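# Put plier stapler into marbled box, close lid

## Task

Take the lid off the marbled box, place the plier stapler inside the box, put the lid back so it sits properly closed on the box, and leave the lid free with no hand still holding it.

## Robot and tools

ROBOT. Two arms stand at a table. left_arm has a left hand and sits on the +y side, with its base at (+0.026, +0.271, 0) m and quat_wxyz (+1.000, 0, 0, +0.025). right_arm has a right hand, with its base at (-0.022, -0.326, 0) m and quat_wxyz (+1.000, 0, 0, -0.005). The arm names do not tell you which side of an image an arm appears on. A two-camera stand behind the arms is fixed in place. Loose objects may sometimes get nudged by an outside push.

FRAMES. The scene frame has its origin at table-top height, halfway between the nominal bases. +x points out over the table, +z points up, and +y points toward left_arm. Fixed cameras and the table use the scene frame. Each arm reports its hand pose, targets, velocities and wrist-camera pose in that arm's own base frame, and its offsets are applied along those base axes.

HAND POINT. For the right hand, +z runs along the straight fingers toward the tips, +x runs across the palm away from the thumb, and +y points out of the palm face. The palm face is at y = -0.062. Straight fingertips end 0.139 m past the knuckles, which are at z = -0.017. A rigid mast near the wrist on the palm side (x +0.05 to +0.10, z -0.16 to -0.11, out to y = +0.06) can collide with objects. The left hand is the mirror image: there +x points toward the thumb, so the sign of the mast's x is flipped. Fingertips have rubber caps.

execute_actions. Argument actions is a list of actions that run one after another. Each action holds up to 15 rows, one per 1/30 s control step. If an action has fewer rows, its final row is repeated to fill all 15 steps. A single row drives both arms and is always 48 numbers, each in [-1, 1], in this order:
(1) left_arm dx, dy, dz, rx, ry, rz
(2) 16 left hand motor goals
(3) left current_limit, speed
(4) right_arm dx, dy, dz, rx, ry, rz
(5) 16 right hand motor goals
(6) right current_limit, speed

POSE NUMBERS. dx..rz are an offset, not a pose. They are measured from that arm's Hand target as it stood when the action began, along that arm's base axes. Rotation is about the target's position. Every row of an action is measured from that same start, so rows do not add up within an action. A new action starts from the updated target, so repeating an offset in a later action moves the arm further. Scale: 1.0 equals 0.6 m of translation or 180 degrees of rotation. rx, ry, rz together form one rotation vector. If the translation part is longer than 1.0, it is scaled down along its direction. Each step, the commanded orientation is clipped to within 40 degrees of the measured orientation.

The hand often stops short of its target. Waiting does not fix this. An all-zero action re-requests the target; if the gap remains, send the missing distance as a further offset. Very small moves may not start at all. The elbow sags under load, so aim higher than where you want the hand to end up. To stop pressing against something, command the target back past where the hand point now is.

HAND NUMBERS. These are absolute hinge goals, each scaled between the hinge's two end stops. Order:
index_mcp, index_abd, index_pip, index_dip
middle_mcp, middle_abd, middle_pip, middle_dip
ring_mcp, ring_abd, ring_pip, ring_dip
thumb_cmc, thumb_axl, thumb_mcp, thumb_ipl

Straight values: _mcp +0.75, _abd 0.00, _pip +0.58, _dip +0.70, thumb_cmc +0.71, thumb_axl +0.68, thumb_mcp +0.23, thumb_ipl +0.17. Moving toward -1 curls the fingers toward the palm and swings the thumb round in front of the palm. A 0 is a real goal, not a hold. To keep a hand unchanged, send back its hand_goal, hand_current_limit and hand_speed.

current_limit maps -1 to 0 mA and +1 to 550 mA, with a floor of 11 mA. speed gives a goal rate of (speed + 1)/2 times 8.5 rad/s. The starting values are +0.4 and -0.6, and the last value sent remains in effect. A finger only presses while its goal lies beyond the object's surface.

cameras (optional): a list of names, ["all"] for every camera, or [] for none. If left out, an empty actions list returns all images and a non-empty one returns none. An unknown name makes the call invalid. The cameras are cam_head_left, cam_head_right, cam_high, cam_low, cam_left_wrist and cam_right_wrist, each 504x504.

zoom_image: camera (one of those names) and region [x0, y0, x1, y1] in pixels from the top-left corner, at most 504 wide and 504 high. It only works on a camera that appeared in the most recent image set.

finished_scene: scene = the number of the current scene. It ends the scene for good, so call it only once the lid is seated and no hand is touching it.

RESULTS.
- end_effector_position (m) and end_effector_quat_wxyz are given per arm in its base frame. They can be off by a few cm.
- Hand target is the last commanded pose after clipping; the next offsets count from it.
- Joint velocities read "within noise" when the arm is at rest.
- Per motor, in row order: hand_goal, hand_measured, hand_current_ma (positive pushes toward -1), and hand_state, which is one of moving, goal, blocked or overload.
- Joint torques include the arm's own weight.
- Step readings list positions during motion.
- MOTOR HOT warns of heating. OVER-TEMPERATURE FAULT means that arm has dropped and is stopped for 30 s or more.

AVOID.
- Letting any object leave the table or be left off it.
- Dropping parts or releasing them while they are still moving.
- Slamming into or pushing hard on fixed or heavy things.
- Any contact between the two arms, including one hand gripping the other's fingers.
- Keeping a motor at 495 mA or more for 5 s, which shuts it down for 10 s.
- Holding loads for long, stretching an arm out, or pushing toward unreachable poses, all of which heat the motors.
- Arm stops, which cost time and discard any hand commands sent during the stop.

Move smoothly and without wasted effort.

Each tool is called after ">>>" as name(argument=value, ...) on one line, values as JSON.

## Session

>>> execute_actions(actions=[])

Scene clock: 0.00 s.
left_arm: end_effector_position=(+0.4476, -0.2575, +0.2944) hand_goal=(+0.754, +0.000, +0.576, +0.696, +0.754, +0.000, +0.576, +0.696, +0.754, +0.000, +0.576, +0.696, +0.714, +0.678, +0.226, +0.168) hand_measured=(+0.754, +0.000, +0.576, +0.696, +0.754, +0.000, +0.576, +0.696, +0.754, +0.000, +0.576, +0.696, +0.714, +0.678, +0.226, +0.168) hand_current_ma=(+0, +0, +0, +0, +0, +0, +0, +0, +0, +0, +0, +0, +0, +0, +0, +0) hand_state=(goal, goal, goal, goal, goal, goal, goal, goal, goal, goal, goal, goal, goal, goal, goal, goal) hand_current_limit=0.40 hand_speed=-0.60 end_effector_quat_wxyz=(+0.642, +0.156, +0.731, +0.169) | right_arm: end_effector_position=(+0.4546, +0.0853, +0.1947) hand_goal=(+0.754, +0.000, +0.576, +0.696, +0.754, +0.000, +0.576, +0.696, +0.754, +0.000, +0.576, +0.696, +0.714, +0.678, +0.226, +0.168) hand_measured=(+0.754, +0.000, +0.576, +0.696, +0.754, +0.000, +0.576, +0.696, +0.754, +0.000, +0.576, +0.696, +0.714, +0.678, +0.226, +0.168) hand_current_ma=(+0, +0, +0, +0, +0, +0, +0, +0, +0, +0, +0, +0, +0, +0, +0, +0) hand_state=(goal, goal, goal, goal, goal, goal, goal, goal, goal, goal, goal, goal, goal, goal, goal, goal) hand_current_limit=0.40 hand_speed=-0.60 end_effector_quat_wxyz=(+0.386, +0.067, +0.884, -0.257)
Joint positions: left_arm=[-0.902 1.47 0.912 0.356 -0.94 -1.267] | right_arm=[0.319 1.098 0.753 -0.553 0.753 -1.375]
Joint velocities: within noise
Joint torques (N m): no reading
Heat: left arm: hottest waist 32 °C; right arm: hottest shoulder 26 °C.
Hand target: left_arm +0.4508, -0.2616, +0.3085; +0.653, +0.145, +0.726, +0.160 | right_arm +0.4627, +0.0879, +0.2111; +0.399, +0.073, +0.879, -0.252

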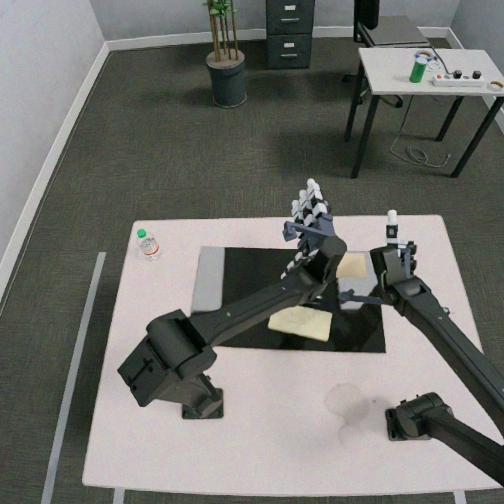

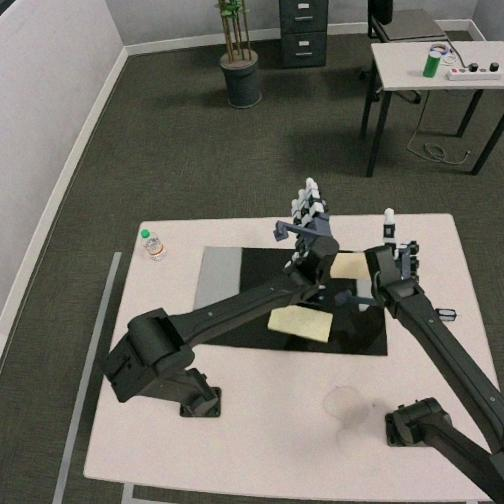

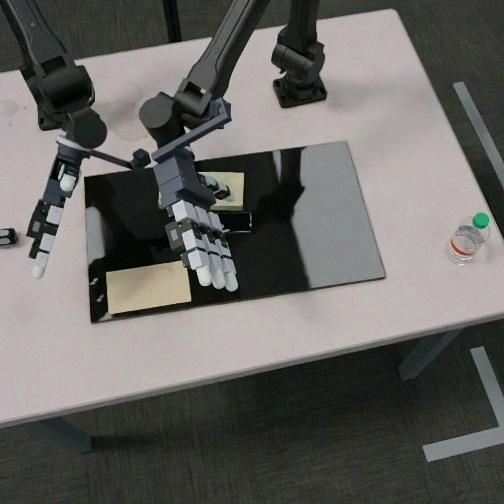

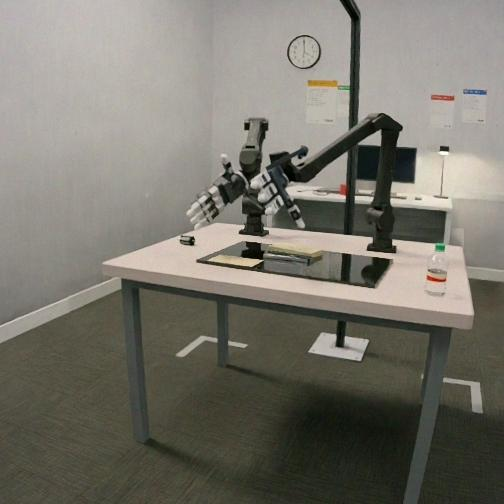

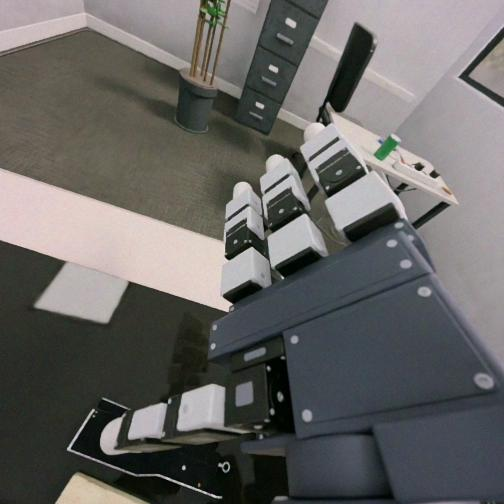

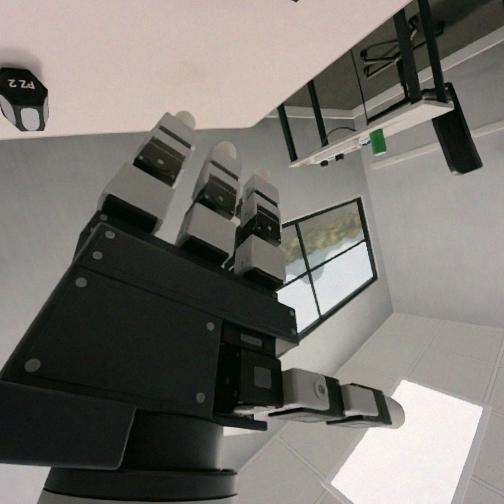

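>>> zoom_image(camera="cam_high", region=[70, 130, 290, 350])

>>> zoom_image(camera="cam_low", region=[160, 170, 400, 310])

>>> zoom_image(camera="cam_head_left", region=[180, 200, 420, 380])

>>> zoom_image(camera="cam_left_wrist", region=[0, 230, 260, 504])

>>> zoom_image(camera="cam_head_right", region=[250, 220, 480, 380])

Scaled by 2.291.

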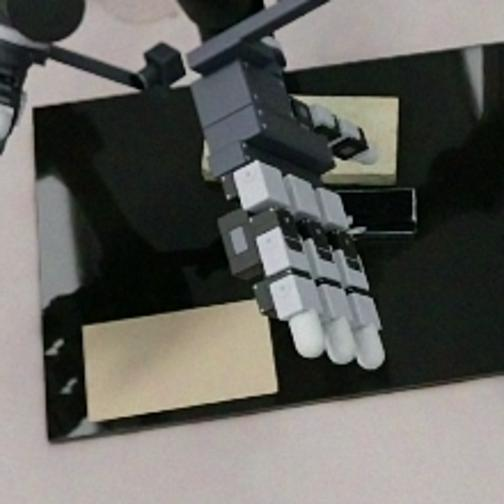

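Scaled by 2.100.

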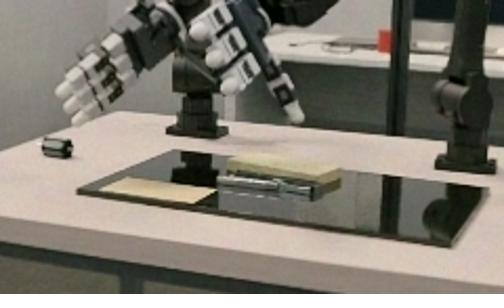

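Scaled by 2.100.

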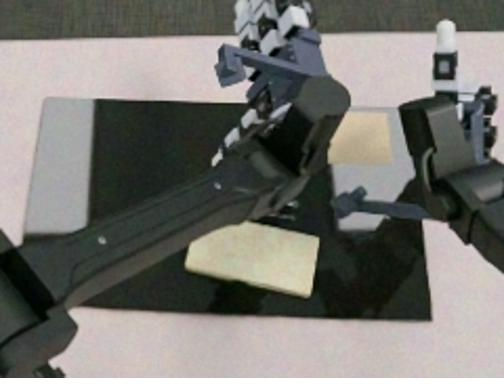

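Scaled by 1.839.

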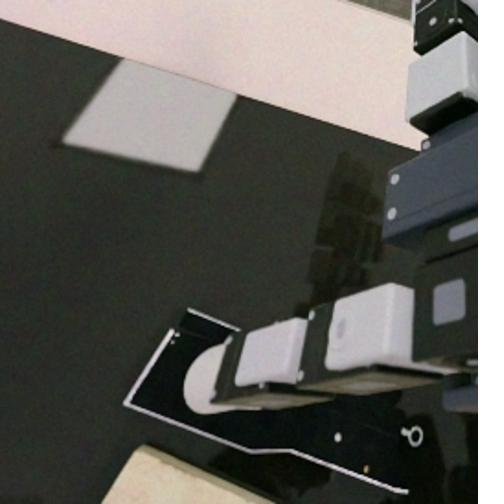

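Scaled by 2.191.

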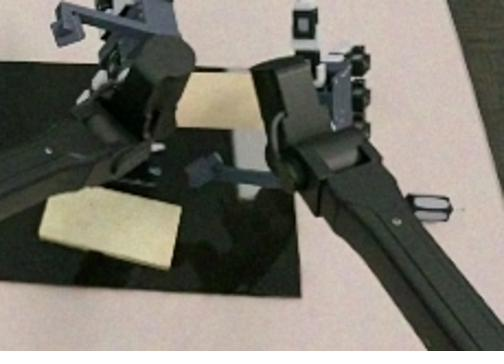

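>>> execute_actions(actions=[[[0,0.1,0.04,0,0,0,0.75,0,0.58,0.7,0.75,0,0.58,0.7,0.75,0,0.58,0.7,0.71,0.68,0.23,0.17,0.4,-0.6,0,-0.05,0.05,0,0,0,0.75,0,0.58,0.7,0.75,0,0.58,0.7,0.75,0,0.58,0.7,0.71,0.68,0.23,0.17,0.4,-0.6]],[[0,0.1,0.04,0,0,0,0.75,0,0.58,0.7,0.75,0,0.58,0.7,0.75,0,0.58,0.7,0.71,0.68,0.23,0.17,0.4,-0.6,0,-0.05,0.05,0,0,0,0.75,0,0.58,0.7,0.75,0,0.58,0.7,0.75,0,0.58,0.7,0.71,0.68,0.23,0.17,0.4,-0.6]],[[0,0.1,0.04,0,0,0,0.75,0,0.58,0.7,0.75,0,0.58,0.7,0.75,0,0.58,0.7,0.71,0.68,0.23,0.17,0.4,-0.6,0,-0.05,0.05,0,0,0,0.75,0,0.58,0.7,0.75,0,0.58,0.7,0.75,0,0.58,0.7,0.71,0.68,0.23,0.17,0.4,-0.6]],[[0,0.1,0.04,0,0,0,0.75,0,0.58,0.7,0.75,0,0.58,0.7,0.75,0,0.58,0.7,0.71,0.68,0.23,0.17,0.4,-0.6,0,-0.05,0.05,0,0,0,0.75,0,0.58,0.7,0.75,0,0.58,0.7,0.75,0,0.58,0.7,0.71,0.68,0.23,0.17,0.4,-0.6]]], cameras=["all"])

Scene clock: 36.37 s.
left_arm: end_effector_position=(+0.4478, -0.0181, +0.3992) hand_goal=(+0.750, +0.000, +0.580, +0.700, +0.750, +0.000, +0.580, +0.700, +0.750, +0.000, +0.580, +0.700, +0.710, +0.680, +0.230, +0.170) hand_measured=(+0.754, +0.002, +0.582, +0.698, +0.754, +0.002, +0.582, +0.698, +0.754, +0.002, +0.582, +0.698, +0.714, +0.678, +0.228, +0.168) hand_current_ma=(+13, +6, +5, -6, +11, +7, +5, -5, +12, +6, +5, -6, +16, -7, -4, -7) hand_state=(goal, goal, goal, goal, goal, goal, goal, goal, goal, goal, goal, goal, goal, goal, goal, goal) hand_current_limit=0.40 hand_speed=-0.60 end_effector_quat_wxyz=(+0.654, +0.138, +0.727, +0.158) | right_arm: end_effector_position=(+0.4570, -0.0343, +0.3054) hand_goal=(+0.750, +0.000, +0.580, +0.700, +0.750, +0.000, +0.580, +0.700, +0.750, +0.000, +0.580, +0.700, +0.710, +0.680, +0.230, +0.170) hand_measured=(+0.744, +0.000, +0.578, +0.698, +0.742, +0.000, +0.578, +0.696, +0.744, +0.000, +0.578, +0.698, +0.704, +0.678, +0.226, +0.168) hand_current_ma=(-25, -3, -7, -10, -30, -2, -8, -11, -26, -2, -8, -11, -20, -11, -22, -11) hand_state=(goal, goal, goal, goal, goal, goal, goal, goal, goal, goal, goal, goal, goal, goal, goal, goal) hand_current_limit=0.40 hand_speed=-0.60 end_effector_quat_wxyz=(+0.383, +0.076, +0.886, -0.252)
Joint positions: left_arm=[-0.386 0.931 0.758 0.068 -0.433 -1.189] | right_arm=[-0.069 0.974 0.946 -0.683 0.477 -1.691]
Joint torques (N m): left_arm=[-2.96 -5.48 12.81 1.59 -0.13 0.2] | right_arm=[0.09 -5.25 14.42 1.13 0.24 0.04]
Heat: left arm: hottest waist 31 °C; right arm: hottest shoulder 26 °C.
Hand target: left_arm +0.4507, -0.0216, +0.4045; +0.653, +0.145, +0.726, +0.160 | right_arm +0.4628, -0.0321, +0.3311; +0.399, +0.074, +0.879, -0.252
Off the commanded pose: left_arm 0.007 m, 1 deg | right_arm 0.027 m, 2 deg.
Step readings (end_effector_position of left_arm | right_arm):
0: (+0.4476, -0.2575, +0.2944) | (+0.4546, +0.0853, +0.1947)
1: (+0.4496, -0.2554, +0.2943) | (+0.4539, +0.0851, +0.1953)
2: (+0.4527, -0.2536, +0.2937) | (+0.4524, +0.0842, +0.1951)
4: (+0.4501, -0.2312, +0.3001) | (+0.4510, +0.0692, +0.2011)
8: (+0.4501, -0.1958, +0.3260) | (+0.4519, +0.0507, +0.2161)
15: (+0.4487, -0.1948, +0.3317) | (+0.4524, +0.0523, +0.2187)
16: (+0.4512, -0.1945, +0.3303) | (+0.4519, +0.0528, +0.2198)
17: (+0.4548, -0.1946, +0.3286) | (+0.4506, +0.0526, +0.2197)
19: (+0.4527, -0.1720, +0.3307) | (+0.4506, +0.0392, +0.2265)
23: (+0.4502, -0.1355, +0.3493) | (+0.4537, +0.0226, +0.2446)
30: (+0.4484, -0.1356, +0.3545) | (+0.4543, +0.0241, +0.2481)
31: (+0.4513, -0.1364, +0.3540) | (+0.4539, +0.0250, +0.2494)
32: (+0.4560, -0.1364, +0.3529) | (+0.4526, +0.0247, +0.2495)
34: (+0.4547, -0.1122, +0.3565) | (+0.4530, +0.0112, +0.2561)
38: (+0.4494, -0.0742, +0.3755) | (+0.4555, -0.0064, +0.2727)
45: (+0.4480, -0.0763, +0.3783) | (+0.4556, -0.0050, +0.2759)
46: (+0.4515, -0.0784, +0.3781) | (+0.4552, -0.0041, +0.2775)
47: (+0.4569, -0.0778, +0.3772) | (+0.4540, -0.0040, +0.2783)
49: (+0.4561, -0.0523, +0.3814) | (+0.4543, -0.0174, +0.2859)
53: (+0.4482, -0.0130, +0.3978) | (+0.4572, -0.0355, +0.3034)
60: (+0.4478, -0.0174, +0.3991) | (+0.4571, -0.0343, +0.3056)
camera_calibration:
cam_left_wrist: T_world_to_cam=[[0.0605131, -0.897069, 0.437727, -0.256861], [-0.738076, -0.335446, -0.585422, 0.519701], [0.671998, -0.28765, -0.682405, 0.0949321], [0, 0, 0, 1]] pos_world=[0.335328, -0.0287832, 0.481461]
cam_right_wrist: T_world_to_cam=[[0.759298, 0.566613, 0.320025, -0.391733], [-0.349754, -0.0593742, 0.934958, -0.17804], [0.548761, -0.821842, 0.153093, -0.202055], [0, 0, 0, 1]] pos_world=[0.346051, 0.0453326, 0.322757]

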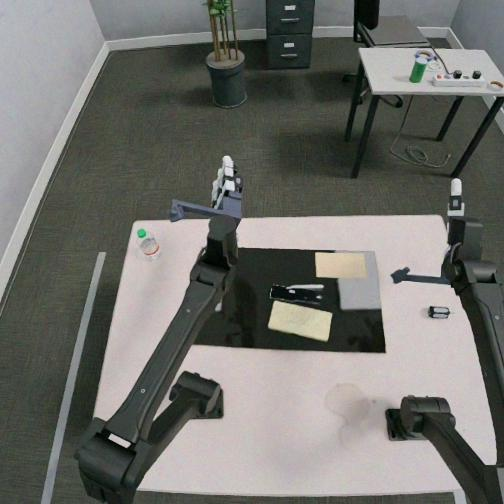

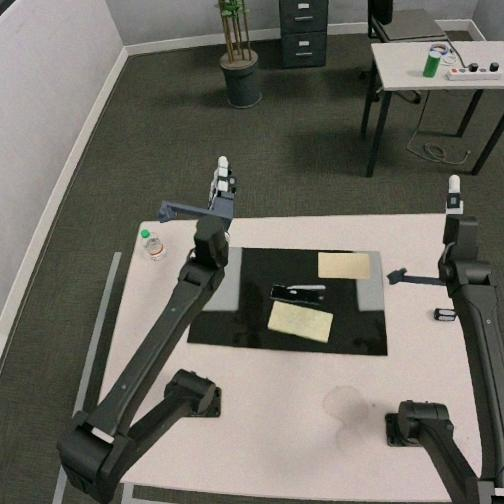

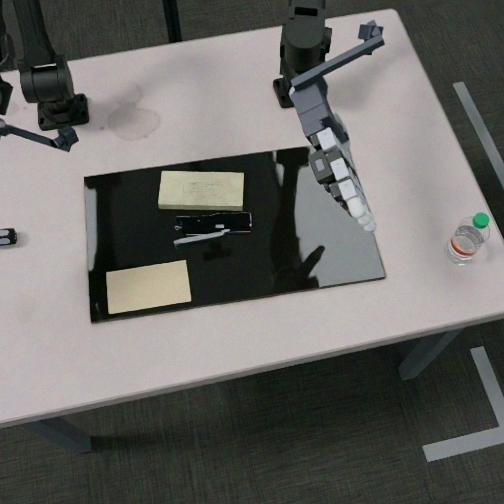

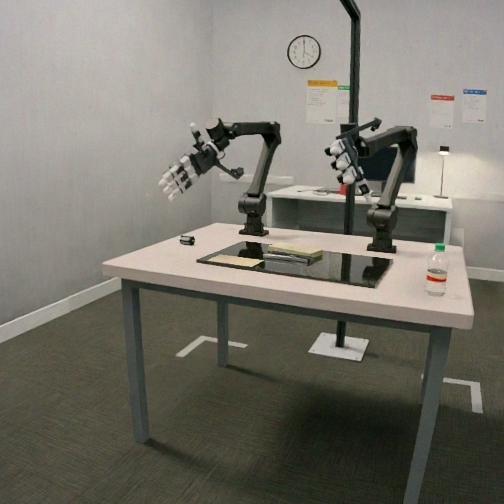

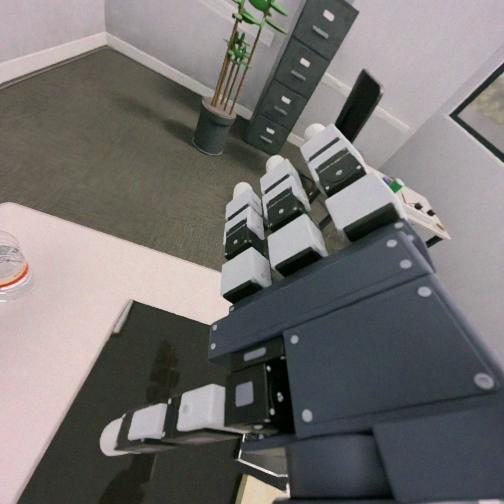

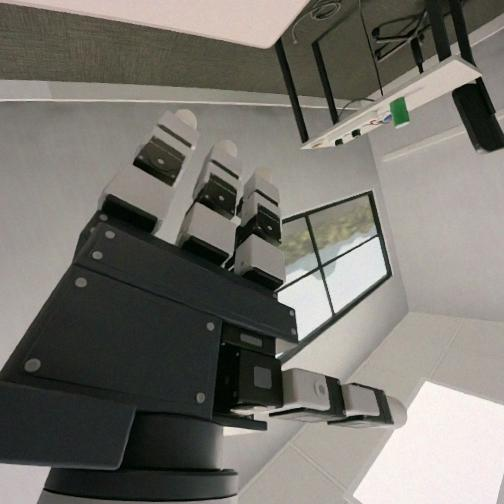

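>>> zoom_image(camera="cam_high", region=[80, 150, 280, 330])

>>> zoom_image(camera="cam_high", region=[150, 160, 260, 260])

>>> zoom_image(camera="cam_head_left", region=[250, 240, 400, 360])

>>> zoom_image(camera="cam_head_right", region=[250, 240, 400, 360])

>>> zoom_image(camera="cam_low", region=[180, 210, 400, 300])

Scaled by 2.520.

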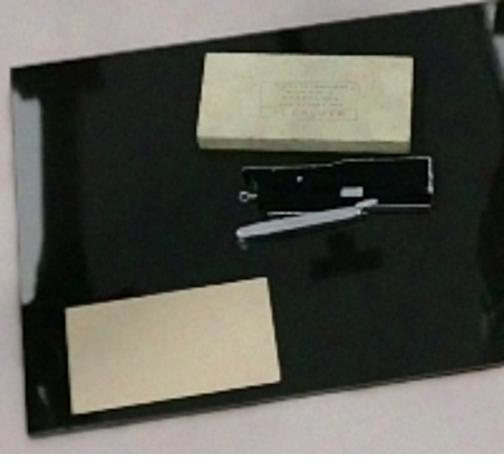

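Scaled by 4.582.

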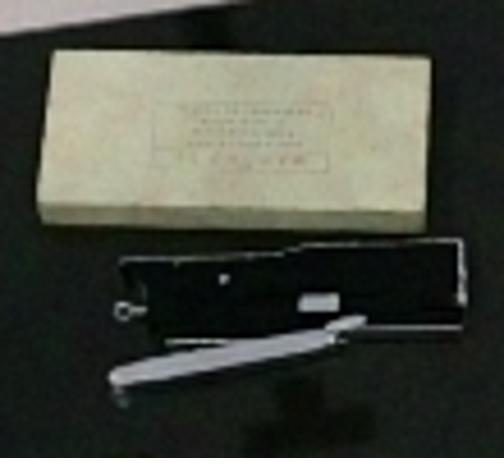

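Scaled by 3.360.

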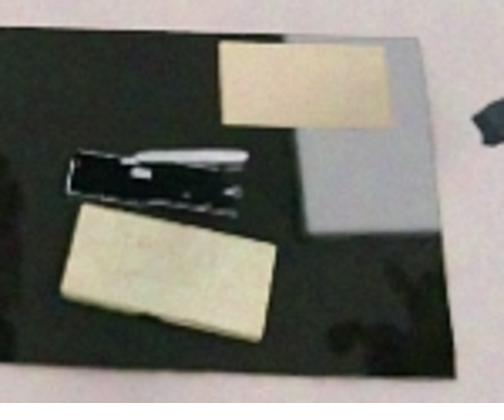

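Scaled by 3.360.

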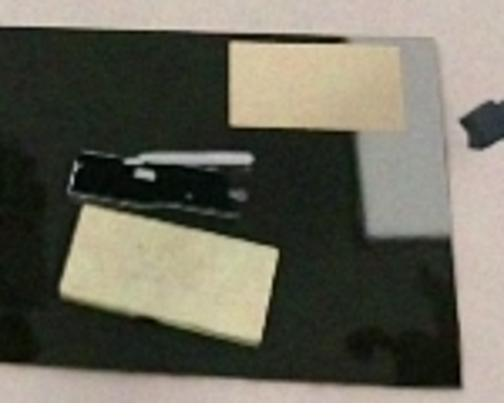

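Scaled by 2.291.

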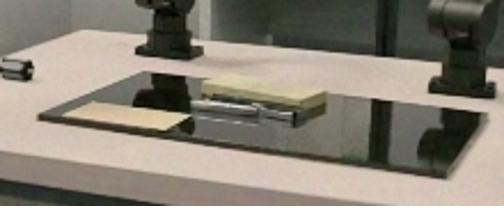

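>>> zoom_image(camera="cam_low", region=[250, 230, 340, 280])

>>> zoom_image(camera="cam_head_left", region=[260, 275, 340, 350])

>>> zoom_image(camera="cam_head_left", region=[100, 360, 470, 504])

>>> zoom_image(camera="cam_high", region=[0, 0, 400, 160])

Scaled by 5.600.

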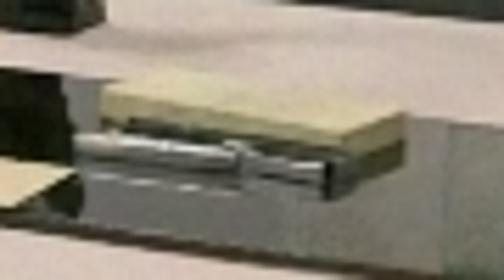

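Scaled by 6.300.

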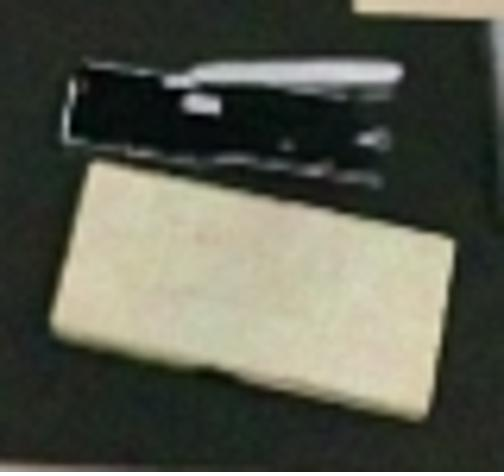

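Scaled by 1.362.

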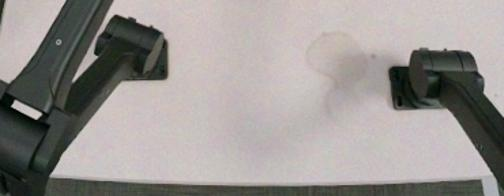

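Scaled by 1.260.

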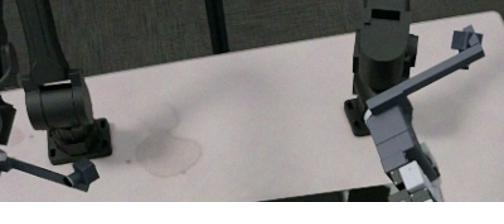

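>>> execute_actions(actions=[[[-0.083,-0.073,-0.028,0,0,0,0.75,0,0.58,0.7,0.75,0,0.58,0.7,0.75,0,0.58,0.7,0.71,0.68,0.23,0.17,0.4,-0.6,0,0,0,0,0,0,0.75,0,0.58,0.7,0.75,0,0.58,0.7,0.75,0,0.58,0.7,0.71,0.68,0.23,0.17,0.4,-0.6]],[[-0.083,-0.073,-0.028,0,0,0,0.75,0,0.58,0.7,0.75,0,0.58,0.7,0.75,0,0.58,0.7,0.71,0.68,0.23,0.17,0.4,-0.6,0,0,0,0,0,0,0.75,0,0.58,0.7,0.75,0,0.58,0.7,0.75,0,0.58,0.7,0.71,0.68,0.23,0.17,0.4,-0.6]],[[-0.083,-0.073,-0.028,0,0,0,0.75,0,0.58,0.7,0.75,0,0.58,0.7,0.75,0,0.58,0.7,0.71,0.68,0.23,0.17,0.4,-0.6,0,0,0,0,0,0,0.75,0,0.58,0.7,0.75,0,0.58,0.7,0.75,0,0.58,0.7,0.71,0.68,0.23,0.17,0.4,-0.6]],[[-0.083,-0.073,-0.028,0,0,0,0.75,0,0.58,0.7,0.75,0,0.58,0.7,0.75,0,0.58,0.7,0.71,0.68,0.23,0.17,0.4,-0.6,0,0,0,0,0,0,0.75,0,0.58,0.7,0.75,0,0.58,0.7,0.75,0,0.58,0.7,0.71,0.68,0.23,0.17,0.4,-0.6]],[[-0.083,-0.073,-0.028,0,0,0,0.75,0,0.58,0.7,0.75,0,0.58,0.7,0.75,0,0.58,0.7,0.71,0.68,0.23,0.17,0.4,-0.6,0,0,0,0,0,0,0.75,0,0.58,0.7,0.75,0,0.58,0.7,0.75,0,0.58,0.7,0.71,0.68,0.23,0.17,0.4,-0.6]]], cameras=["cam_left_wrist","cam_head_left"])

Scene clock: 352.00 s.
left_arm: end_effector_position=(+0.2001, -0.2332, +0.3006) hand_goal=(+0.750, +0.000, +0.580, +0.700, +0.750, +0.000, +0.580, +0.700, +0.750, +0.000, +0.580, +0.700, +0.710, +0.680, +0.230, +0.170) hand_measured=(+0.756, +0.004, +0.580, +0.698, +0.756, +0.004, +0.580, +0.698, +0.758, +0.004, +0.580, +0.698, +0.714, +0.678, +0.228, +0.168) hand_current_ma=(+25, +9, +0, -4, +22, +10, +0, -3, +26, +9, +0, -4, +13, -7, -6, -7) hand_state=(goal, goal, goal, goal, goal, goal, goal, goal, goal, goal, goal, goal, goal, goal, goal, goal) hand_current_limit=0.40 hand_speed=-0.60 end_effector_quat_wxyz=(+0.664, +0.174, +0.705, +0.178) | right_arm: end_effector_position=(+0.4570, -0.0343, +0.3054) hand_goal=(+0.750, +0.000, +0.580, +0.700, +0.750, +0.000, +0.580, +0.700, +0.750, +0.000, +0.580, +0.700, +0.710, +0.680, +0.230, +0.170) hand_measured=(+0.744, +0.000, +0.578, +0.698, +0.742, +0.000, +0.578, +0.696, +0.744, +0.000, +0.578, +0.698, +0.704, +0.678, +0.226, +0.168) hand_current_ma=(-25, -3, -7, -10, -30, -2, -8, -11, -26, -2, -8, -11, -20, -11, -22, -11) hand_state=(goal, goal, goal, goal, goal, goal, goal, goal, goal, goal, goal, goal, goal, goal, goal, goal) hand_current_limit=0.40 hand_speed=-0.60 end_effector_quat_wxyz=(+0.383, +0.076, +0.886, -0.252)
Joint positions: left_arm=[-1.485 1.13 0.679 -0.229 -1.485 -1.745] | right_arm=[-0.069 0.974 0.946 -0.683 0.477 -1.691]
Joint torques (N m): left_arm=[-1.61 -7.3 13.86 0.61 -0.8 0] | right_arm=[0.21 -5.13 14.43 1.07 0.25 0.03]
Heat: left arm: hottest elbow 36 °C; right arm: hottest elbow 37 °C.
Hand target: left_arm +0.2017, -0.2406, +0.3205; +0.653, +0.145, +0.726, +0.160 | right_arm +0.4628, -0.0321, +0.3311; +0.399, +0.073, +0.879, -0.252
Off the commanded pose: left_arm 0.021 m, 5 deg | right_arm 0.026 m, 2 deg.
Step readings (end_effector_position of left_arm | right_arm):
0: (+0.4478, -0.0181, +0.3992) | (+0.4570, -0.0343, +0.3054)
1: (+0.4413, -0.0170, +0.3972) | (+0.4570, -0.0343, +0.3054)
2: (+0.4301, -0.0170, +0.3960) | (+0.4570, -0.0343, +0.3054)
4: (+0.4142, -0.0394, +0.3887) | (+0.4570, -0.0343, +0.3054)
8: (+0.4018, -0.0741, +0.3837) | (+0.4570, -0.0343, +0.3054)
15: (+0.4014, -0.0686, +0.3839) | (+0.4570, -0.0343, +0.3054)
16: (+0.3942, -0.0646, +0.3824) | (+0.4570, -0.0343, +0.3054)
17: (+0.3816, -0.0638, +0.3817) | (+0.4570, -0.0343, +0.3054)
19: (+0.3645, -0.0849, +0.3751) | (+0.4570, -0.0343, +0.3054)
23: (+0.3508, -0.1173, +0.3697) | (+0.4570, -0.0343, +0.3054)
30: (+0.3507, -0.1116, +0.3693) | (+0.4570, -0.0343, +0.3054)
31: (+0.3433, -0.1075, +0.3691) | (+0.4570, -0.0343, +0.3054)
32: (+0.3299, -0.1058, +0.3693) | (+0.4570, -0.0343, +0.3054)
34: (+0.3124, -0.1271, +0.3648) | (+0.4570, -0.0343, +0.3054)
38: (+0.2987, -0.1587, +0.3565) | (+0.4570, -0.0343, +0.3054)
45: (+0.3003, -0.1543, +0.3528) | (+0.4570, -0.0343, +0.3054)
46: (+0.2933, -0.1507, +0.3528) | (+0.4570, -0.0343, +0.3054)
47: (+0.2800, -0.1487, +0.3530) | (+0.4570, -0.0343, +0.3054)
49: (+0.2622, -0.1696, +0.3469) | (+0.4570, -0.0343, +0.3054)
53: (+0.2480, -0.1999, +0.3295) | (+0.4570, -0.0343, +0.3054)
60: (+0.2497, -0.1947, +0.3222) | (+0.4570, -0.0343, +0.3054)
61: (+0.2434, -0.1919, +0.3224) | (+0.4570, -0.0343, +0.3054)
62: (+0.2312, -0.1903, +0.3244) | (+0.4570, -0.0343, +0.3054)
64: (+0.2129, -0.2099, +0.3183) | (+0.4570, -0.0343, +0.3054)
68: (+0.1973, -0.2374, +0.3033) | (+0.4570, -0.0343, +0.3054)
75: (+0.2002, -0.2335, +0.3015) | (+0.4570, -0.0343, +0.3054)
camera_calibration:
cam_left_wrist: T_world_to_cam=[[0.0123251, -0.930211, 0.366819, -0.368442], [-0.724788, -0.261037, -0.637606, 0.237454], [0.688861, -0.258008, -0.677423, 0.134359], [0, 0, 0, 1]] pos_world=[0.08409, -0.246079, 0.377572]
Images, in order (width x height): cam_head_left 504x504, cam_left_wrist 504x504.

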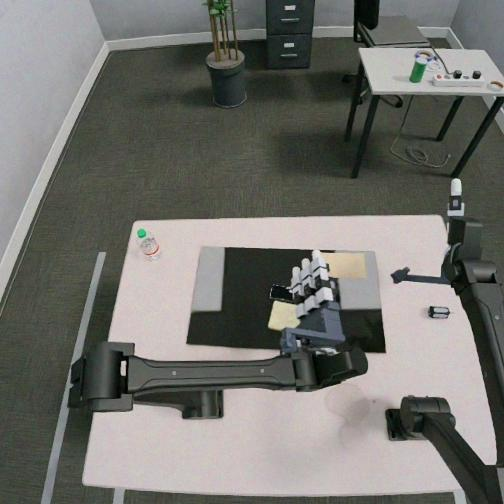

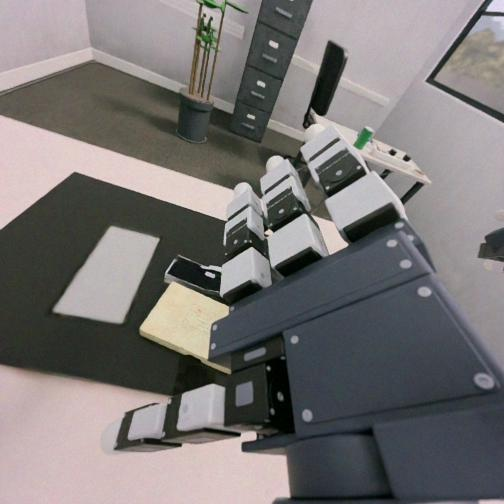

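>>> zoom_image(camera="cam_left_wrist", region=[120, 240, 250, 390])

Scaled by 3.360.

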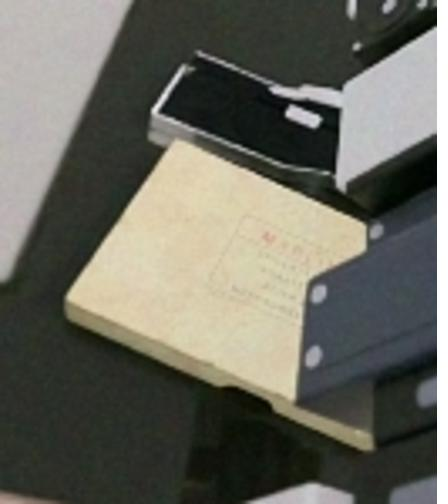

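>>> execute_actions(actions=[[[-0.0174,0.0044,-0.05,-0.1202,0.0899,-0.0108,0.61,0,0.43,0.55,0.61,0,0.43,0.55,0.61,0,0.43,0.55,0.71,0.68,0.23,0.17,0.4,-0.6,0,0,0,0,0,0,0.75,0,0.58,0.7,0.75,0,0.58,0.7,0.75,0,0.58,0.7,0.71,0.68,0.23,0.17,0.4,-0.6]],[[-0.0174,0.0044,-0.05,-0.1202,0.0899,-0.0108,0.61,0,0.43,0.55,0.61,0,0.43,0.55,0.61,0,0.43,0.55,0.71,0.68,0.23,0.17,0.4,-0.6,0,0,0,0,0,0,0.75,0,0.58,0.7,0.75,0,0.58,0.7,0.75,0,0.58,0.7,0.71,0.68,0.23,0.17,0.4,-0.6]],[[-0.0174,0.0044,-0.05,-0.1202,0.0899,-0.0108,0.61,0,0.43,0.55,0.61,0,0.43,0.55,0.61,0,0.43,0.55,0.71,0.68,0.23,0.17,0.4,-0.6,0,0,0,0,0,0,0.75,0,0.58,0.7,0.75,0,0.58,0.7,0.75,0,0.58,0.7,0.71,0.68,0.23,0.17,0.4,-0.6]],[[-0.0174,0.0044,-0.05,-0.1202,0.0899,-0.0108,0.61,0,0.43,0.55,0.61,0,0.43,0.55,0.61,0,0.43,0.55,0.71,0.68,0.23,0.17,0.4,-0.6,0,0,0,0,0,0,0.75,0,0.58,0.7,0.75,0,0.58,0.7,0.75,0,0.58,0.7,0.71,0.68,0.23,0.17,0.4,-0.6]],[[0,0,0,0,0,0,0.61,0,0.43,0.55,0.61,0,0.43,0.55,0.61,0,0.43,0.55,0.71,0.68,0.23,0.17,0.4,-0.6,0,0,0,0,0,0,0.75,0,0.58,0.7,0.75,0,0.58,0.7,0.75,0,0.58,0.7,0.71,0.68,0.23,0.17,0.4,-0.6]]], cameras=["cam_left_wrist","cam_head_left","cam_head_right","cam_high","cam_low"])

Scene clock: 487.97 s.
left_arm: end_effector_position=(+0.1617, -0.2218, +0.1898) hand_goal=(+0.610, +0.000, +0.430, +0.550, +0.610, +0.000, +0.430, +0.550, +0.610, +0.000, +0.430, +0.550, +0.710, +0.680, +0.230, +0.170) hand_measured=(+0.604, +0.002, +0.428, +0.552, +0.604, +0.004, +0.430, +0.552, +0.604, +0.002, +0.430, +0.552, +0.706, +0.678, +0.228, +0.168) hand_current_ma=(-20, +8, -3, +7, -18, +9, -2, +6, -22, +8, +0, +8, -16, -7, -4, -7) hand_state=(goal, goal, goal, goal, goal, goal, goal, goal, goal, goal, goal, goal, goal, goal, goal, goal) hand_current_limit=0.40 hand_speed=-0.60 end_effector_quat_wxyz=(+0.586, -0.109, +0.640, -0.485) | right_arm: end_effector_position=(+0.4570, -0.0343, +0.3054) hand_goal=(+0.750, +0.000, +0.580, +0.700, +0.750, +0.000, +0.580, +0.700, +0.750, +0.000, +0.580, +0.700, +0.710, +0.680, +0.230, +0.170) hand_measured=(+0.744, +0.000, +0.578, +0.698, +0.742, +0.000, +0.578, +0.696, +0.744, +0.000, +0.578, +0.698, +0.704, +0.678, +0.226, +0.168) hand_current_ma=(-25, -3, -7, -10, -30, -2, -8, -11, -26, -2, -8, -11, -20, -11, -22, -11) hand_state=(goal, goal, goal, goal, goal, goal, goal, goal, goal, goal, goal, goal, goal, goal, goal, goal) hand_current_limit=0.40 hand_speed=-0.60 end_effector_quat_wxyz=(+0.383, +0.076, +0.886, -0.252)
Joint positions: left_arm=[-1.67 0.711 0.112 0.97 -1.121 -2.095] | right_arm=[-0.069 0.974 0.946 -0.683 0.477 -1.691]
Joint torques (N m): left_arm=[-2.55 1.14 11.4 2.02 0.21 -0.08] | right_arm=[0.26 -4.66 14.38 1.05 0.27 0.04]
Heat: left arm: hottest elbow 38 °C; right arm: hottest elbow 38 °C.
Hand target: left_arm +0.1600, -0.2300, +0.2004; +0.292, -0.169, +0.799, -0.498 | right_arm +0.4628, -0.0321, +0.3311; +0.399, +0.073, +0.879, -0.252
Off the commanded pose: left_arm 0.014 m, 39 deg; orientation clipped at the end of an earlier action of this call | right_arm 0.026 m, 2 deg.
joint sent to its limit (left arm) — joint 6 (wrist roll), lower limit. The joint targets are off in orientation, not in position.
Step readings (end_effector_position of left_arm | right_arm):
0: (+0.2001, -0.2332, +0.3006) | (+0.4570, -0.0343, +0.3054)
1: (+0.2012, -0.2365, +0.2963) | (+0.4570, -0.0343, +0.3054)
2: (+0.2032, -0.2429, +0.2872) | (+0.4570, -0.0343, +0.3054)
4: (+0.1977, -0.2458, +0.2837) | (+0.4570, -0.0343, +0.3054)
8: (+0.1921, -0.2350, +0.2898) | (+0.4570, -0.0343, +0.3054)
15: (+0.1916, -0.2337, +0.2854) | (+0.4570, -0.0343, +0.3054)
16: (+0.1913, -0.2388, +0.2778) | (+0.4570, -0.0343, +0.3054)
17: (+0.1906, -0.2494, +0.2652) | (+0.4570, -0.0343, +0.3054)
19: (+0.1837, -0.2457, +0.2532) | (+0.4570, -0.0343, +0.3054)
23: (+0.1818, -0.2278, +0.2577) | (+0.4570, -0.0343, +0.3054)
30: (+0.1823, -0.2304, +0.2576) | (+0.4570, -0.0343, +0.3054)
31: (+0.1811, -0.2350, +0.2508) | (+0.4570, -0.0343, +0.3054)
32: (+0.1784, -0.2442, +0.2432) | (+0.4570, -0.0343, +0.3054)
34: (+0.1724, -0.2405, +0.2287) | (+0.4570, -0.0343, +0.3054)
38: (+0.1718, -0.2250, +0.2208) | (+0.4570, -0.0343, +0.3054)
45: (+0.1728, -0.2257, +0.2269) | (+0.4570, -0.0343, +0.3054)
46: (+0.1715, -0.2285, +0.2228) | (+0.4570, -0.0343, +0.3054)
47: (+0.1685, -0.2348, +0.2191) | (+0.4570, -0.0343, +0.3054)
49: (+0.1634, -0.2317, +0.2047) | (+0.4570, -0.0343, +0.3054)
53: (+0.1621, -0.2210, +0.1881) | (+0.4570, -0.0343, +0.3054)
60: (+0.1619, -0.2216, +0.1913) | (+0.4570, -0.0343, +0.3054)
61: (+0.1617, -0.2219, +0.1906) | (+0.4570, -0.0343, +0.3054)
62: (+0.1616, -0.2221, +0.1898) | (+0.4570, -0.0343, +0.3054)
64: (+0.1616, -0.2223, +0.1890) | (+0.4570, -0.0343, +0.3054)
68: (+0.1617, -0.2221, +0.1893) | (+0.4570, -0.0343, +0.3054)
75: (+0.1617, -0.2216, +0.1898) | (+0.4570, -0.0343, +0.3054)
camera_calibration:
cam_left_wrist: T_world_to_cam=[[-0.0728186, 0.235798, 0.96907, -0.158546], [-0.963743, -0.266726, -0.00751755, 0.0597142], [0.256704, -0.934482, 0.246671, -0.166883], [0, 0, 0, 1]] pos_world=[0.0888437, -0.102637, 0.195256]
Images, in order (width x height): cam_head_left 504x504, cam_head_right 504x504, cam_high 504x504, cam_low 504x504, cam_left_wrist 504x504.

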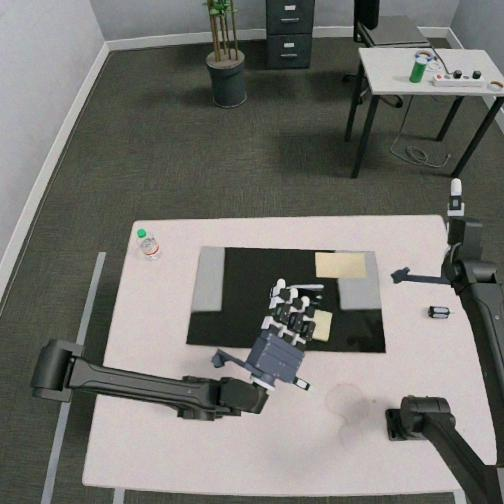

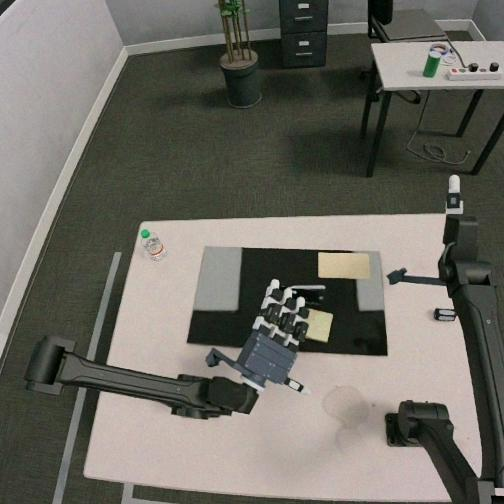

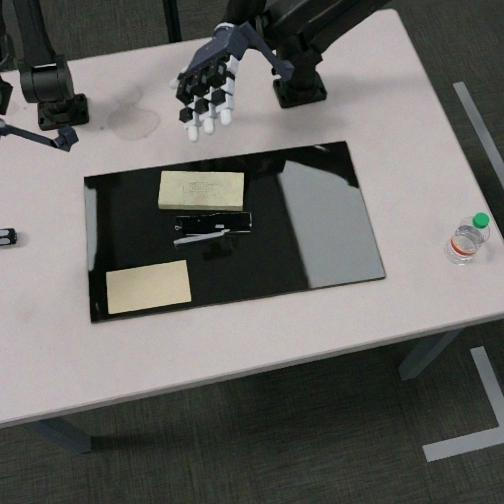

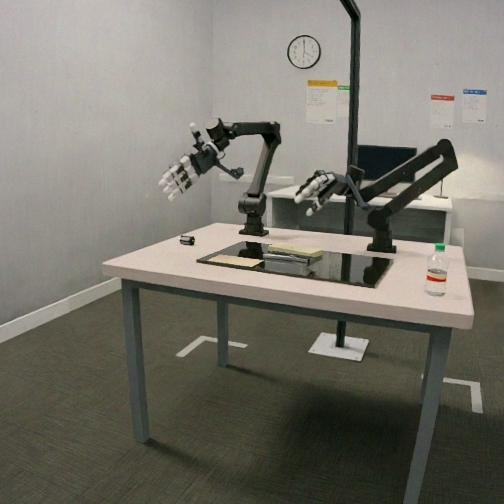

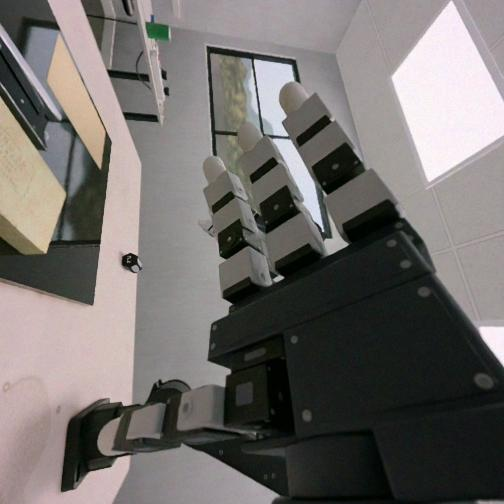

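>>> execute_actions(actions=[[[0.03,0.093,0.05,0.1538,-0.0851,0.0319,0.61,0,0.43,0.55,0.61,0,0.43,0.55,0.61,0,0.43,0.55,0.71,0.68,0.23,0.17,0.4,-0.6,0,0,0,0,0,0,0.61,0,0.43,0.55,0.61,0,0.43,0.55,0.61,0,0.43,0.55,0.71,0.68,0.23,0.17,0.4,-0.6]],[[0.03,0.093,0.05,0.1538,-0.0851,0.0319,0.61,0,0.43,0.55,0.61,0,0.43,0.55,0.61,0,0.43,0.55,0.71,0.68,0.23,0.17,0.4,-0.6,0,0,0,0,0,0,0.61,0,0.43,0.55,0.61,0,0.43,0.55,0.61,0,0.43,0.55,0.71,0.68,0.23,0.17,0.4,-0.6]],[[0.03,0.093,0.05,0.1538,-0.0851,0.0319,0.61,0,0.43,0.55,0.61,0,0.43,0.55,0.61,0,0.43,0.55,0.71,0.68,0.23,0.17,0.4,-0.6,0,0,0,0,0,0,0.61,0,0.43,0.55,0.61,0,0.43,0.55,0.61,0,0.43,0.55,0.71,0.68,0.23,0.17,0.4,-0.6]],[[0.03,0.093,0.05,0,0,0,0.75,0,0.58,0.7,0.75,0,0.58,0.7,0.75,0,0.58,0.7,0.71,0.68,0.23,0.17,0.4,-0.6,-0.0753,0.06,0,-0.0975,0.0334,0.0986,0.61,0,0.43,0.55,0.61,0,0.43,0.55,0.61,0,0.43,0.55,0.71,0.68,0.23,0.17,0.4,-0.6]],[[0.03,0.093,0.05,0,0,0,0.75,0,0.58,0.7,0.75,0,0.58,0.7,0.75,0,0.58,0.7,0.71,0.68,0.23,0.17,0.4,-0.6,-0.0753,0.09,0,-0.0975,0.0334,0.0986,0.61,0,0.43,0.55,0.61,0,0.43,0.55,0.61,0,0.43,0.55,0.71,0.68,0.23,0.17,0.4,-0.6]],[[0,0,0,0,0,0,0.75,0,0.58,0.7,0.75,0,0.58,0.7,0.75,0,0.58,0.7,0.71,0.68,0.23,0.17,0.4,-0.6,-0.0753,0.09,0,-0.0975,0.0334,0.0986,0.61,0,0.43,0.55,0.61,0,0.43,0.55,0.61,0,0.43,0.55,0.71,0.68,0.23,0.17,0.4,-0.6]],[[0,0,0,0,0,0,0.75,0,0.58,0.7,0.75,0,0.58,0.7,0.75,0,0.58,0.7,0.71,0.68,0.23,0.17,0.4,-0.6,-0.0753,0.09,0,0,0,0,0.61,0,0.43,0.55,0.61,0,0.43,0.55,0.61,0,0.43,0.55,0.71,0.68,0.23,0.17,0.4,-0.6]]], cameras=["all"])

Scene clock: 737.13 s.
left_arm: end_effector_position=(+0.2500, +0.0463, +0.3206) hand_goal=(+0.750, +0.000, +0.580, +0.700, +0.750, +0.000, +0.580, +0.700, +0.750, +0.000, +0.580, +0.700, +0.710, +0.680, +0.230, +0.170) hand_measured=(+0.756, +0.006, +0.580, +0.698, +0.754, +0.006, +0.580, +0.698, +0.756, +0.006, +0.580, +0.698, +0.714, +0.678, +0.230, +0.168) hand_current_ma=(+20, +16, +1, -8, +16, +17, +1, -6, +19, +15, +2, -7, +15, -7, -1, -5) hand_state=(goal, goal, goal, goal, goal, goal, goal, goal, goal, goal, goal, goal, goal, goal, goal, goal) hand_current_limit=0.40 hand_speed=-0.60 end_effector_quat_wxyz=(+0.632, +0.158, +0.741, +0.163) | right_arm: end_effector_position=(+0.2794, +0.1682, +0.3207) hand_goal=(+0.610, +0.000, +0.430, +0.550, +0.610, +0.000, +0.430, +0.550, +0.610, +0.000, +0.430, +0.550, +0.710, +0.680, +0.230, +0.170) hand_measured=(+0.604, -0.002, +0.430, +0.552, +0.602, -0.002, +0.430, +0.552, +0.604, -0.002, +0.430, +0.552, +0.704, +0.678, +0.226, +0.168) hand_current_ma=(-29, -4, -1, +9, -33, -4, -1, +10, -28, -4, -2, +10, -28, -11, -15, -10) hand_state=(goal, goal, goal, goal, goal, goal, goal, goal, goal, goal, goal, goal, goal, goal, goal, goal) hand_current_limit=0.40 hand_speed=-0.60 end_effector_quat_wxyz=(+0.280, -0.459, +0.715, -0.447)
Joint positions: left_arm=[-0.531 0.103 0.381 -0.454 -0.566 -1.204] | right_arm=[0.884 0.927 1.101 -1.288 1.053 -2.098]
Joint torques (N m): left_arm=[-2.43 4.78 15.1 2.82 -0.18 0.24] | right_arm=[-1.2 -3.84 11.47 0.24 1.16 0.07]
Heat: left arm: hottest elbow 35 °C; right arm: hottest elbow 40 °C.
Hand target: left_arm +0.2500, +0.0490, +0.3504; +0.653, +0.146, +0.726, +0.160 | right_arm +0.2820, +0.1659, +0.3311; +0.324, -0.527, +0.670, -0.410
Off the commanded pose: left_arm 0.030 m, 3 deg | right_arm 0.011 m, 11 deg.
joint sent to its limit (right arm) — joint 6 (wrist roll), lower limit. The joint targets are off in orientation, not in position.
Step readings (end_effector_position of left_arm | right_arm):
0: (+0.1617, -0.2218, +0.1898) | (+0.4570, -0.0343, +0.3054)
1: (+0.1641, -0.2134, +0.1885) | (+0.4570, -0.0343, +0.3054)
2: (+0.1676, -0.1987, +0.1884) | (+0.4570, -0.0343, +0.3054)
4: (+0.1744, -0.1785, +0.1948) | (+0.4570, -0.0343, +0.3054)
8: (+0.1793, -0.1647, +0.2099) | (+0.4570, -0.0334, +0.3054)
15: (+0.1778, -0.1691, +0.2069) | (+0.4570, -0.0334, +0.3054)
16: (+0.1792, -0.1607, +0.2091) | (+0.4570, -0.0334, +0.3054)
17: (+0.1823, -0.1416, +0.2157) | (+0.4570, -0.0334, +0.3054)
19: (+0.1891, -0.1222, +0.2291) | (+0.4570, -0.0334, +0.3054)
23: (+0.1963, -0.1153, +0.2391) | (+0.4570, -0.0334, +0.3054)
30: (+0.1967, -0.1140, +0.2355) | (+0.4570, -0.0334, +0.3054)
31: (+0.1971, -0.1041, +0.2413) | (+0.4570, -0.0334, +0.3054)
32: (+0.1961, -0.0869, +0.2546) | (+0.4570, -0.0334, +0.3054)
34: (+0.1989, -0.0698, +0.2644) | (+0.4570, -0.0334, +0.3054)
38: (+0.2072, -0.0602, +0.2716) | (+0.4570, -0.0334, +0.3054)
45: (+0.2115, -0.0627, +0.2865) | (+0.4570, -0.0334, +0.3054)
46: (+0.2131, -0.0611, +0.2878) | (+0.4536, -0.0314, +0.3050)
47: (+0.2172, -0.0569, +0.2884) | (+0.4482, -0.0292, +0.3033)
49: (+0.2190, -0.0341, +0.2955) | (+0.4353, -0.0140, +0.3089)
53: (+0.2211, -0.0036, +0.3120) | (+0.4172, +0.0064, +0.3275)
60: (+0.2295, -0.0054, +0.3164) | (+0.4140, +0.0059, +0.3228)
61: (+0.2319, -0.0063, +0.3157) | (+0.4101, +0.0036, +0.3194)
62: (+0.2366, -0.0069, +0.3139) | (+0.4020, +0.0025, +0.3138)
64: (+0.2365, +0.0122, +0.3158) | (+0.3822, +0.0248, +0.3060)
68: (+0.2380, +0.0406, +0.3238) | (+0.3652, +0.0625, +0.3057)
75: (+0.2487, +0.0467, +0.3194) | (+0.3657, +0.0598, +0.3074)
76: (+0.2492, +0.0466, +0.3194) | (+0.3613, +0.0567, +0.3075)
77: (+0.2495, +0.0464, +0.3195) | (+0.3513, +0.0537, +0.3066)
79: (+0.2497, +0.0464, +0.3199) | (+0.3325, +0.0763, +0.3090)
83: (+0.2499, +0.0463, +0.3204) | (+0.3207, +0.1185, +0.3157)
90: (+0.2499, +0.0463, +0.3206) | (+0.3221, +0.1126, +0.3096)
91: (+0.2499, +0.0463, +0.3206) | (+0.3193, +0.1153, +0.3100)
92: (+0.2499, +0.0463, +0.3206) | (+0.3137, +0.1214, +0.3108)
94: (+0.2499, +0.0463, +0.3206) | (+0.2964, +0.1473, +0.3134)
98: (+0.2500, +0.0462, +0.3206) | (+0.2774, +0.1728, +0.3199)
105: (+0.2500, +0.0463, +0.3206) | (+0.2794, +0.1684, +0.3207)
camera_calibration:
cam_left_wrist: T_world_to_cam=[[0.073173, -0.912171, 0.403224, -0.143978], [-0.772853, -0.307404, -0.555158, 0.347006], [0.630352, -0.27101, -0.727468, 0.216899], [0, 0, 0, 1]] pos_world=[0.141997, 0.0341204, 0.408486]
cam_right_wrist: T_world_to_cam=[[0.0962568, 0.820377, -0.563663, 0.0494177], [-0.203283, 0.57056, 0.795699, -0.344722], [0.974377, 0.037992, 0.221689, -0.226047], [0, 0, 0, 1]] pos_world=[0.145422, 0.164731, 0.352262]

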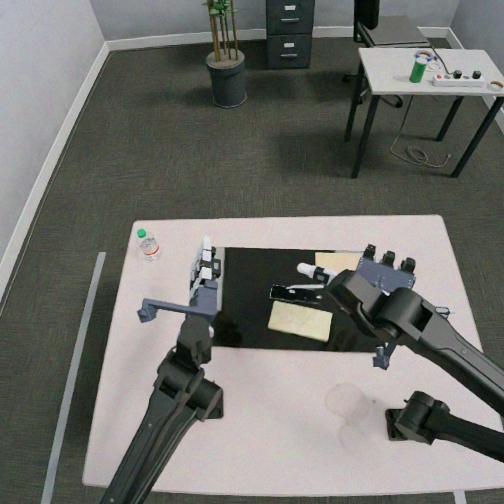

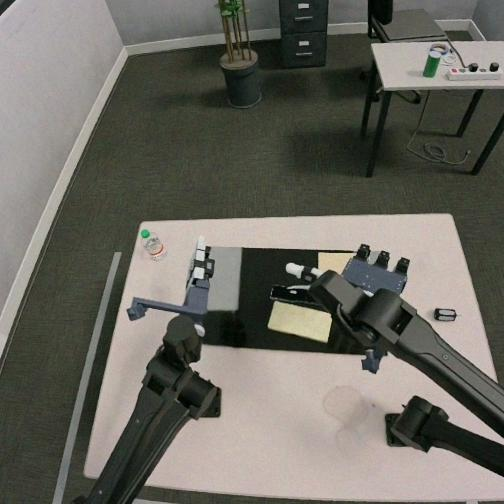

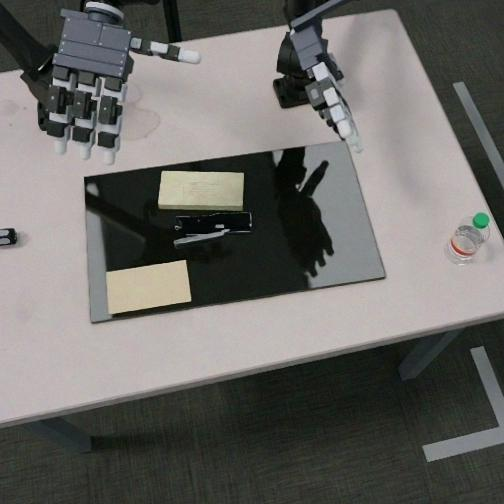

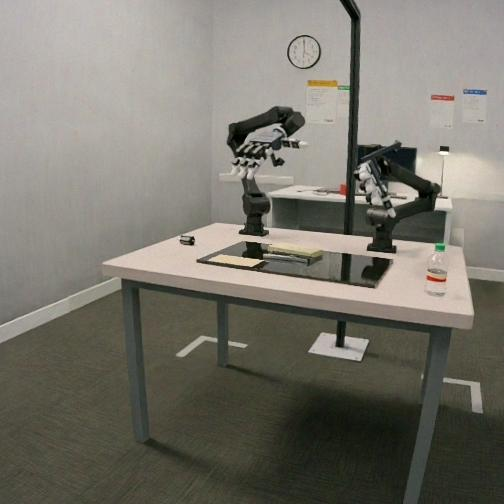

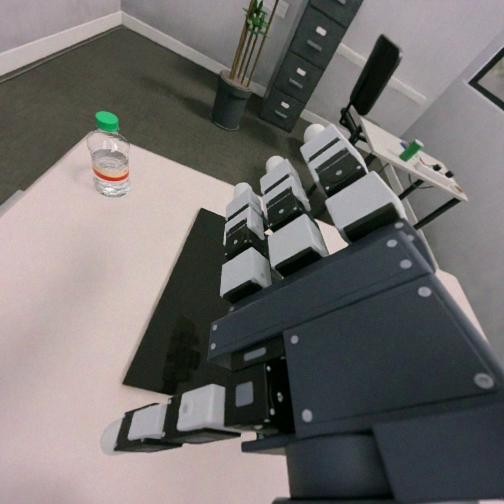

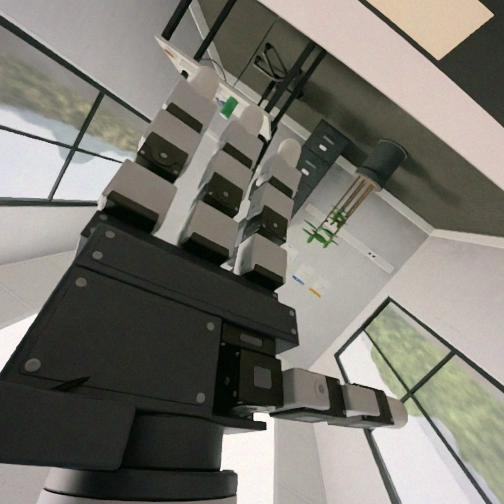

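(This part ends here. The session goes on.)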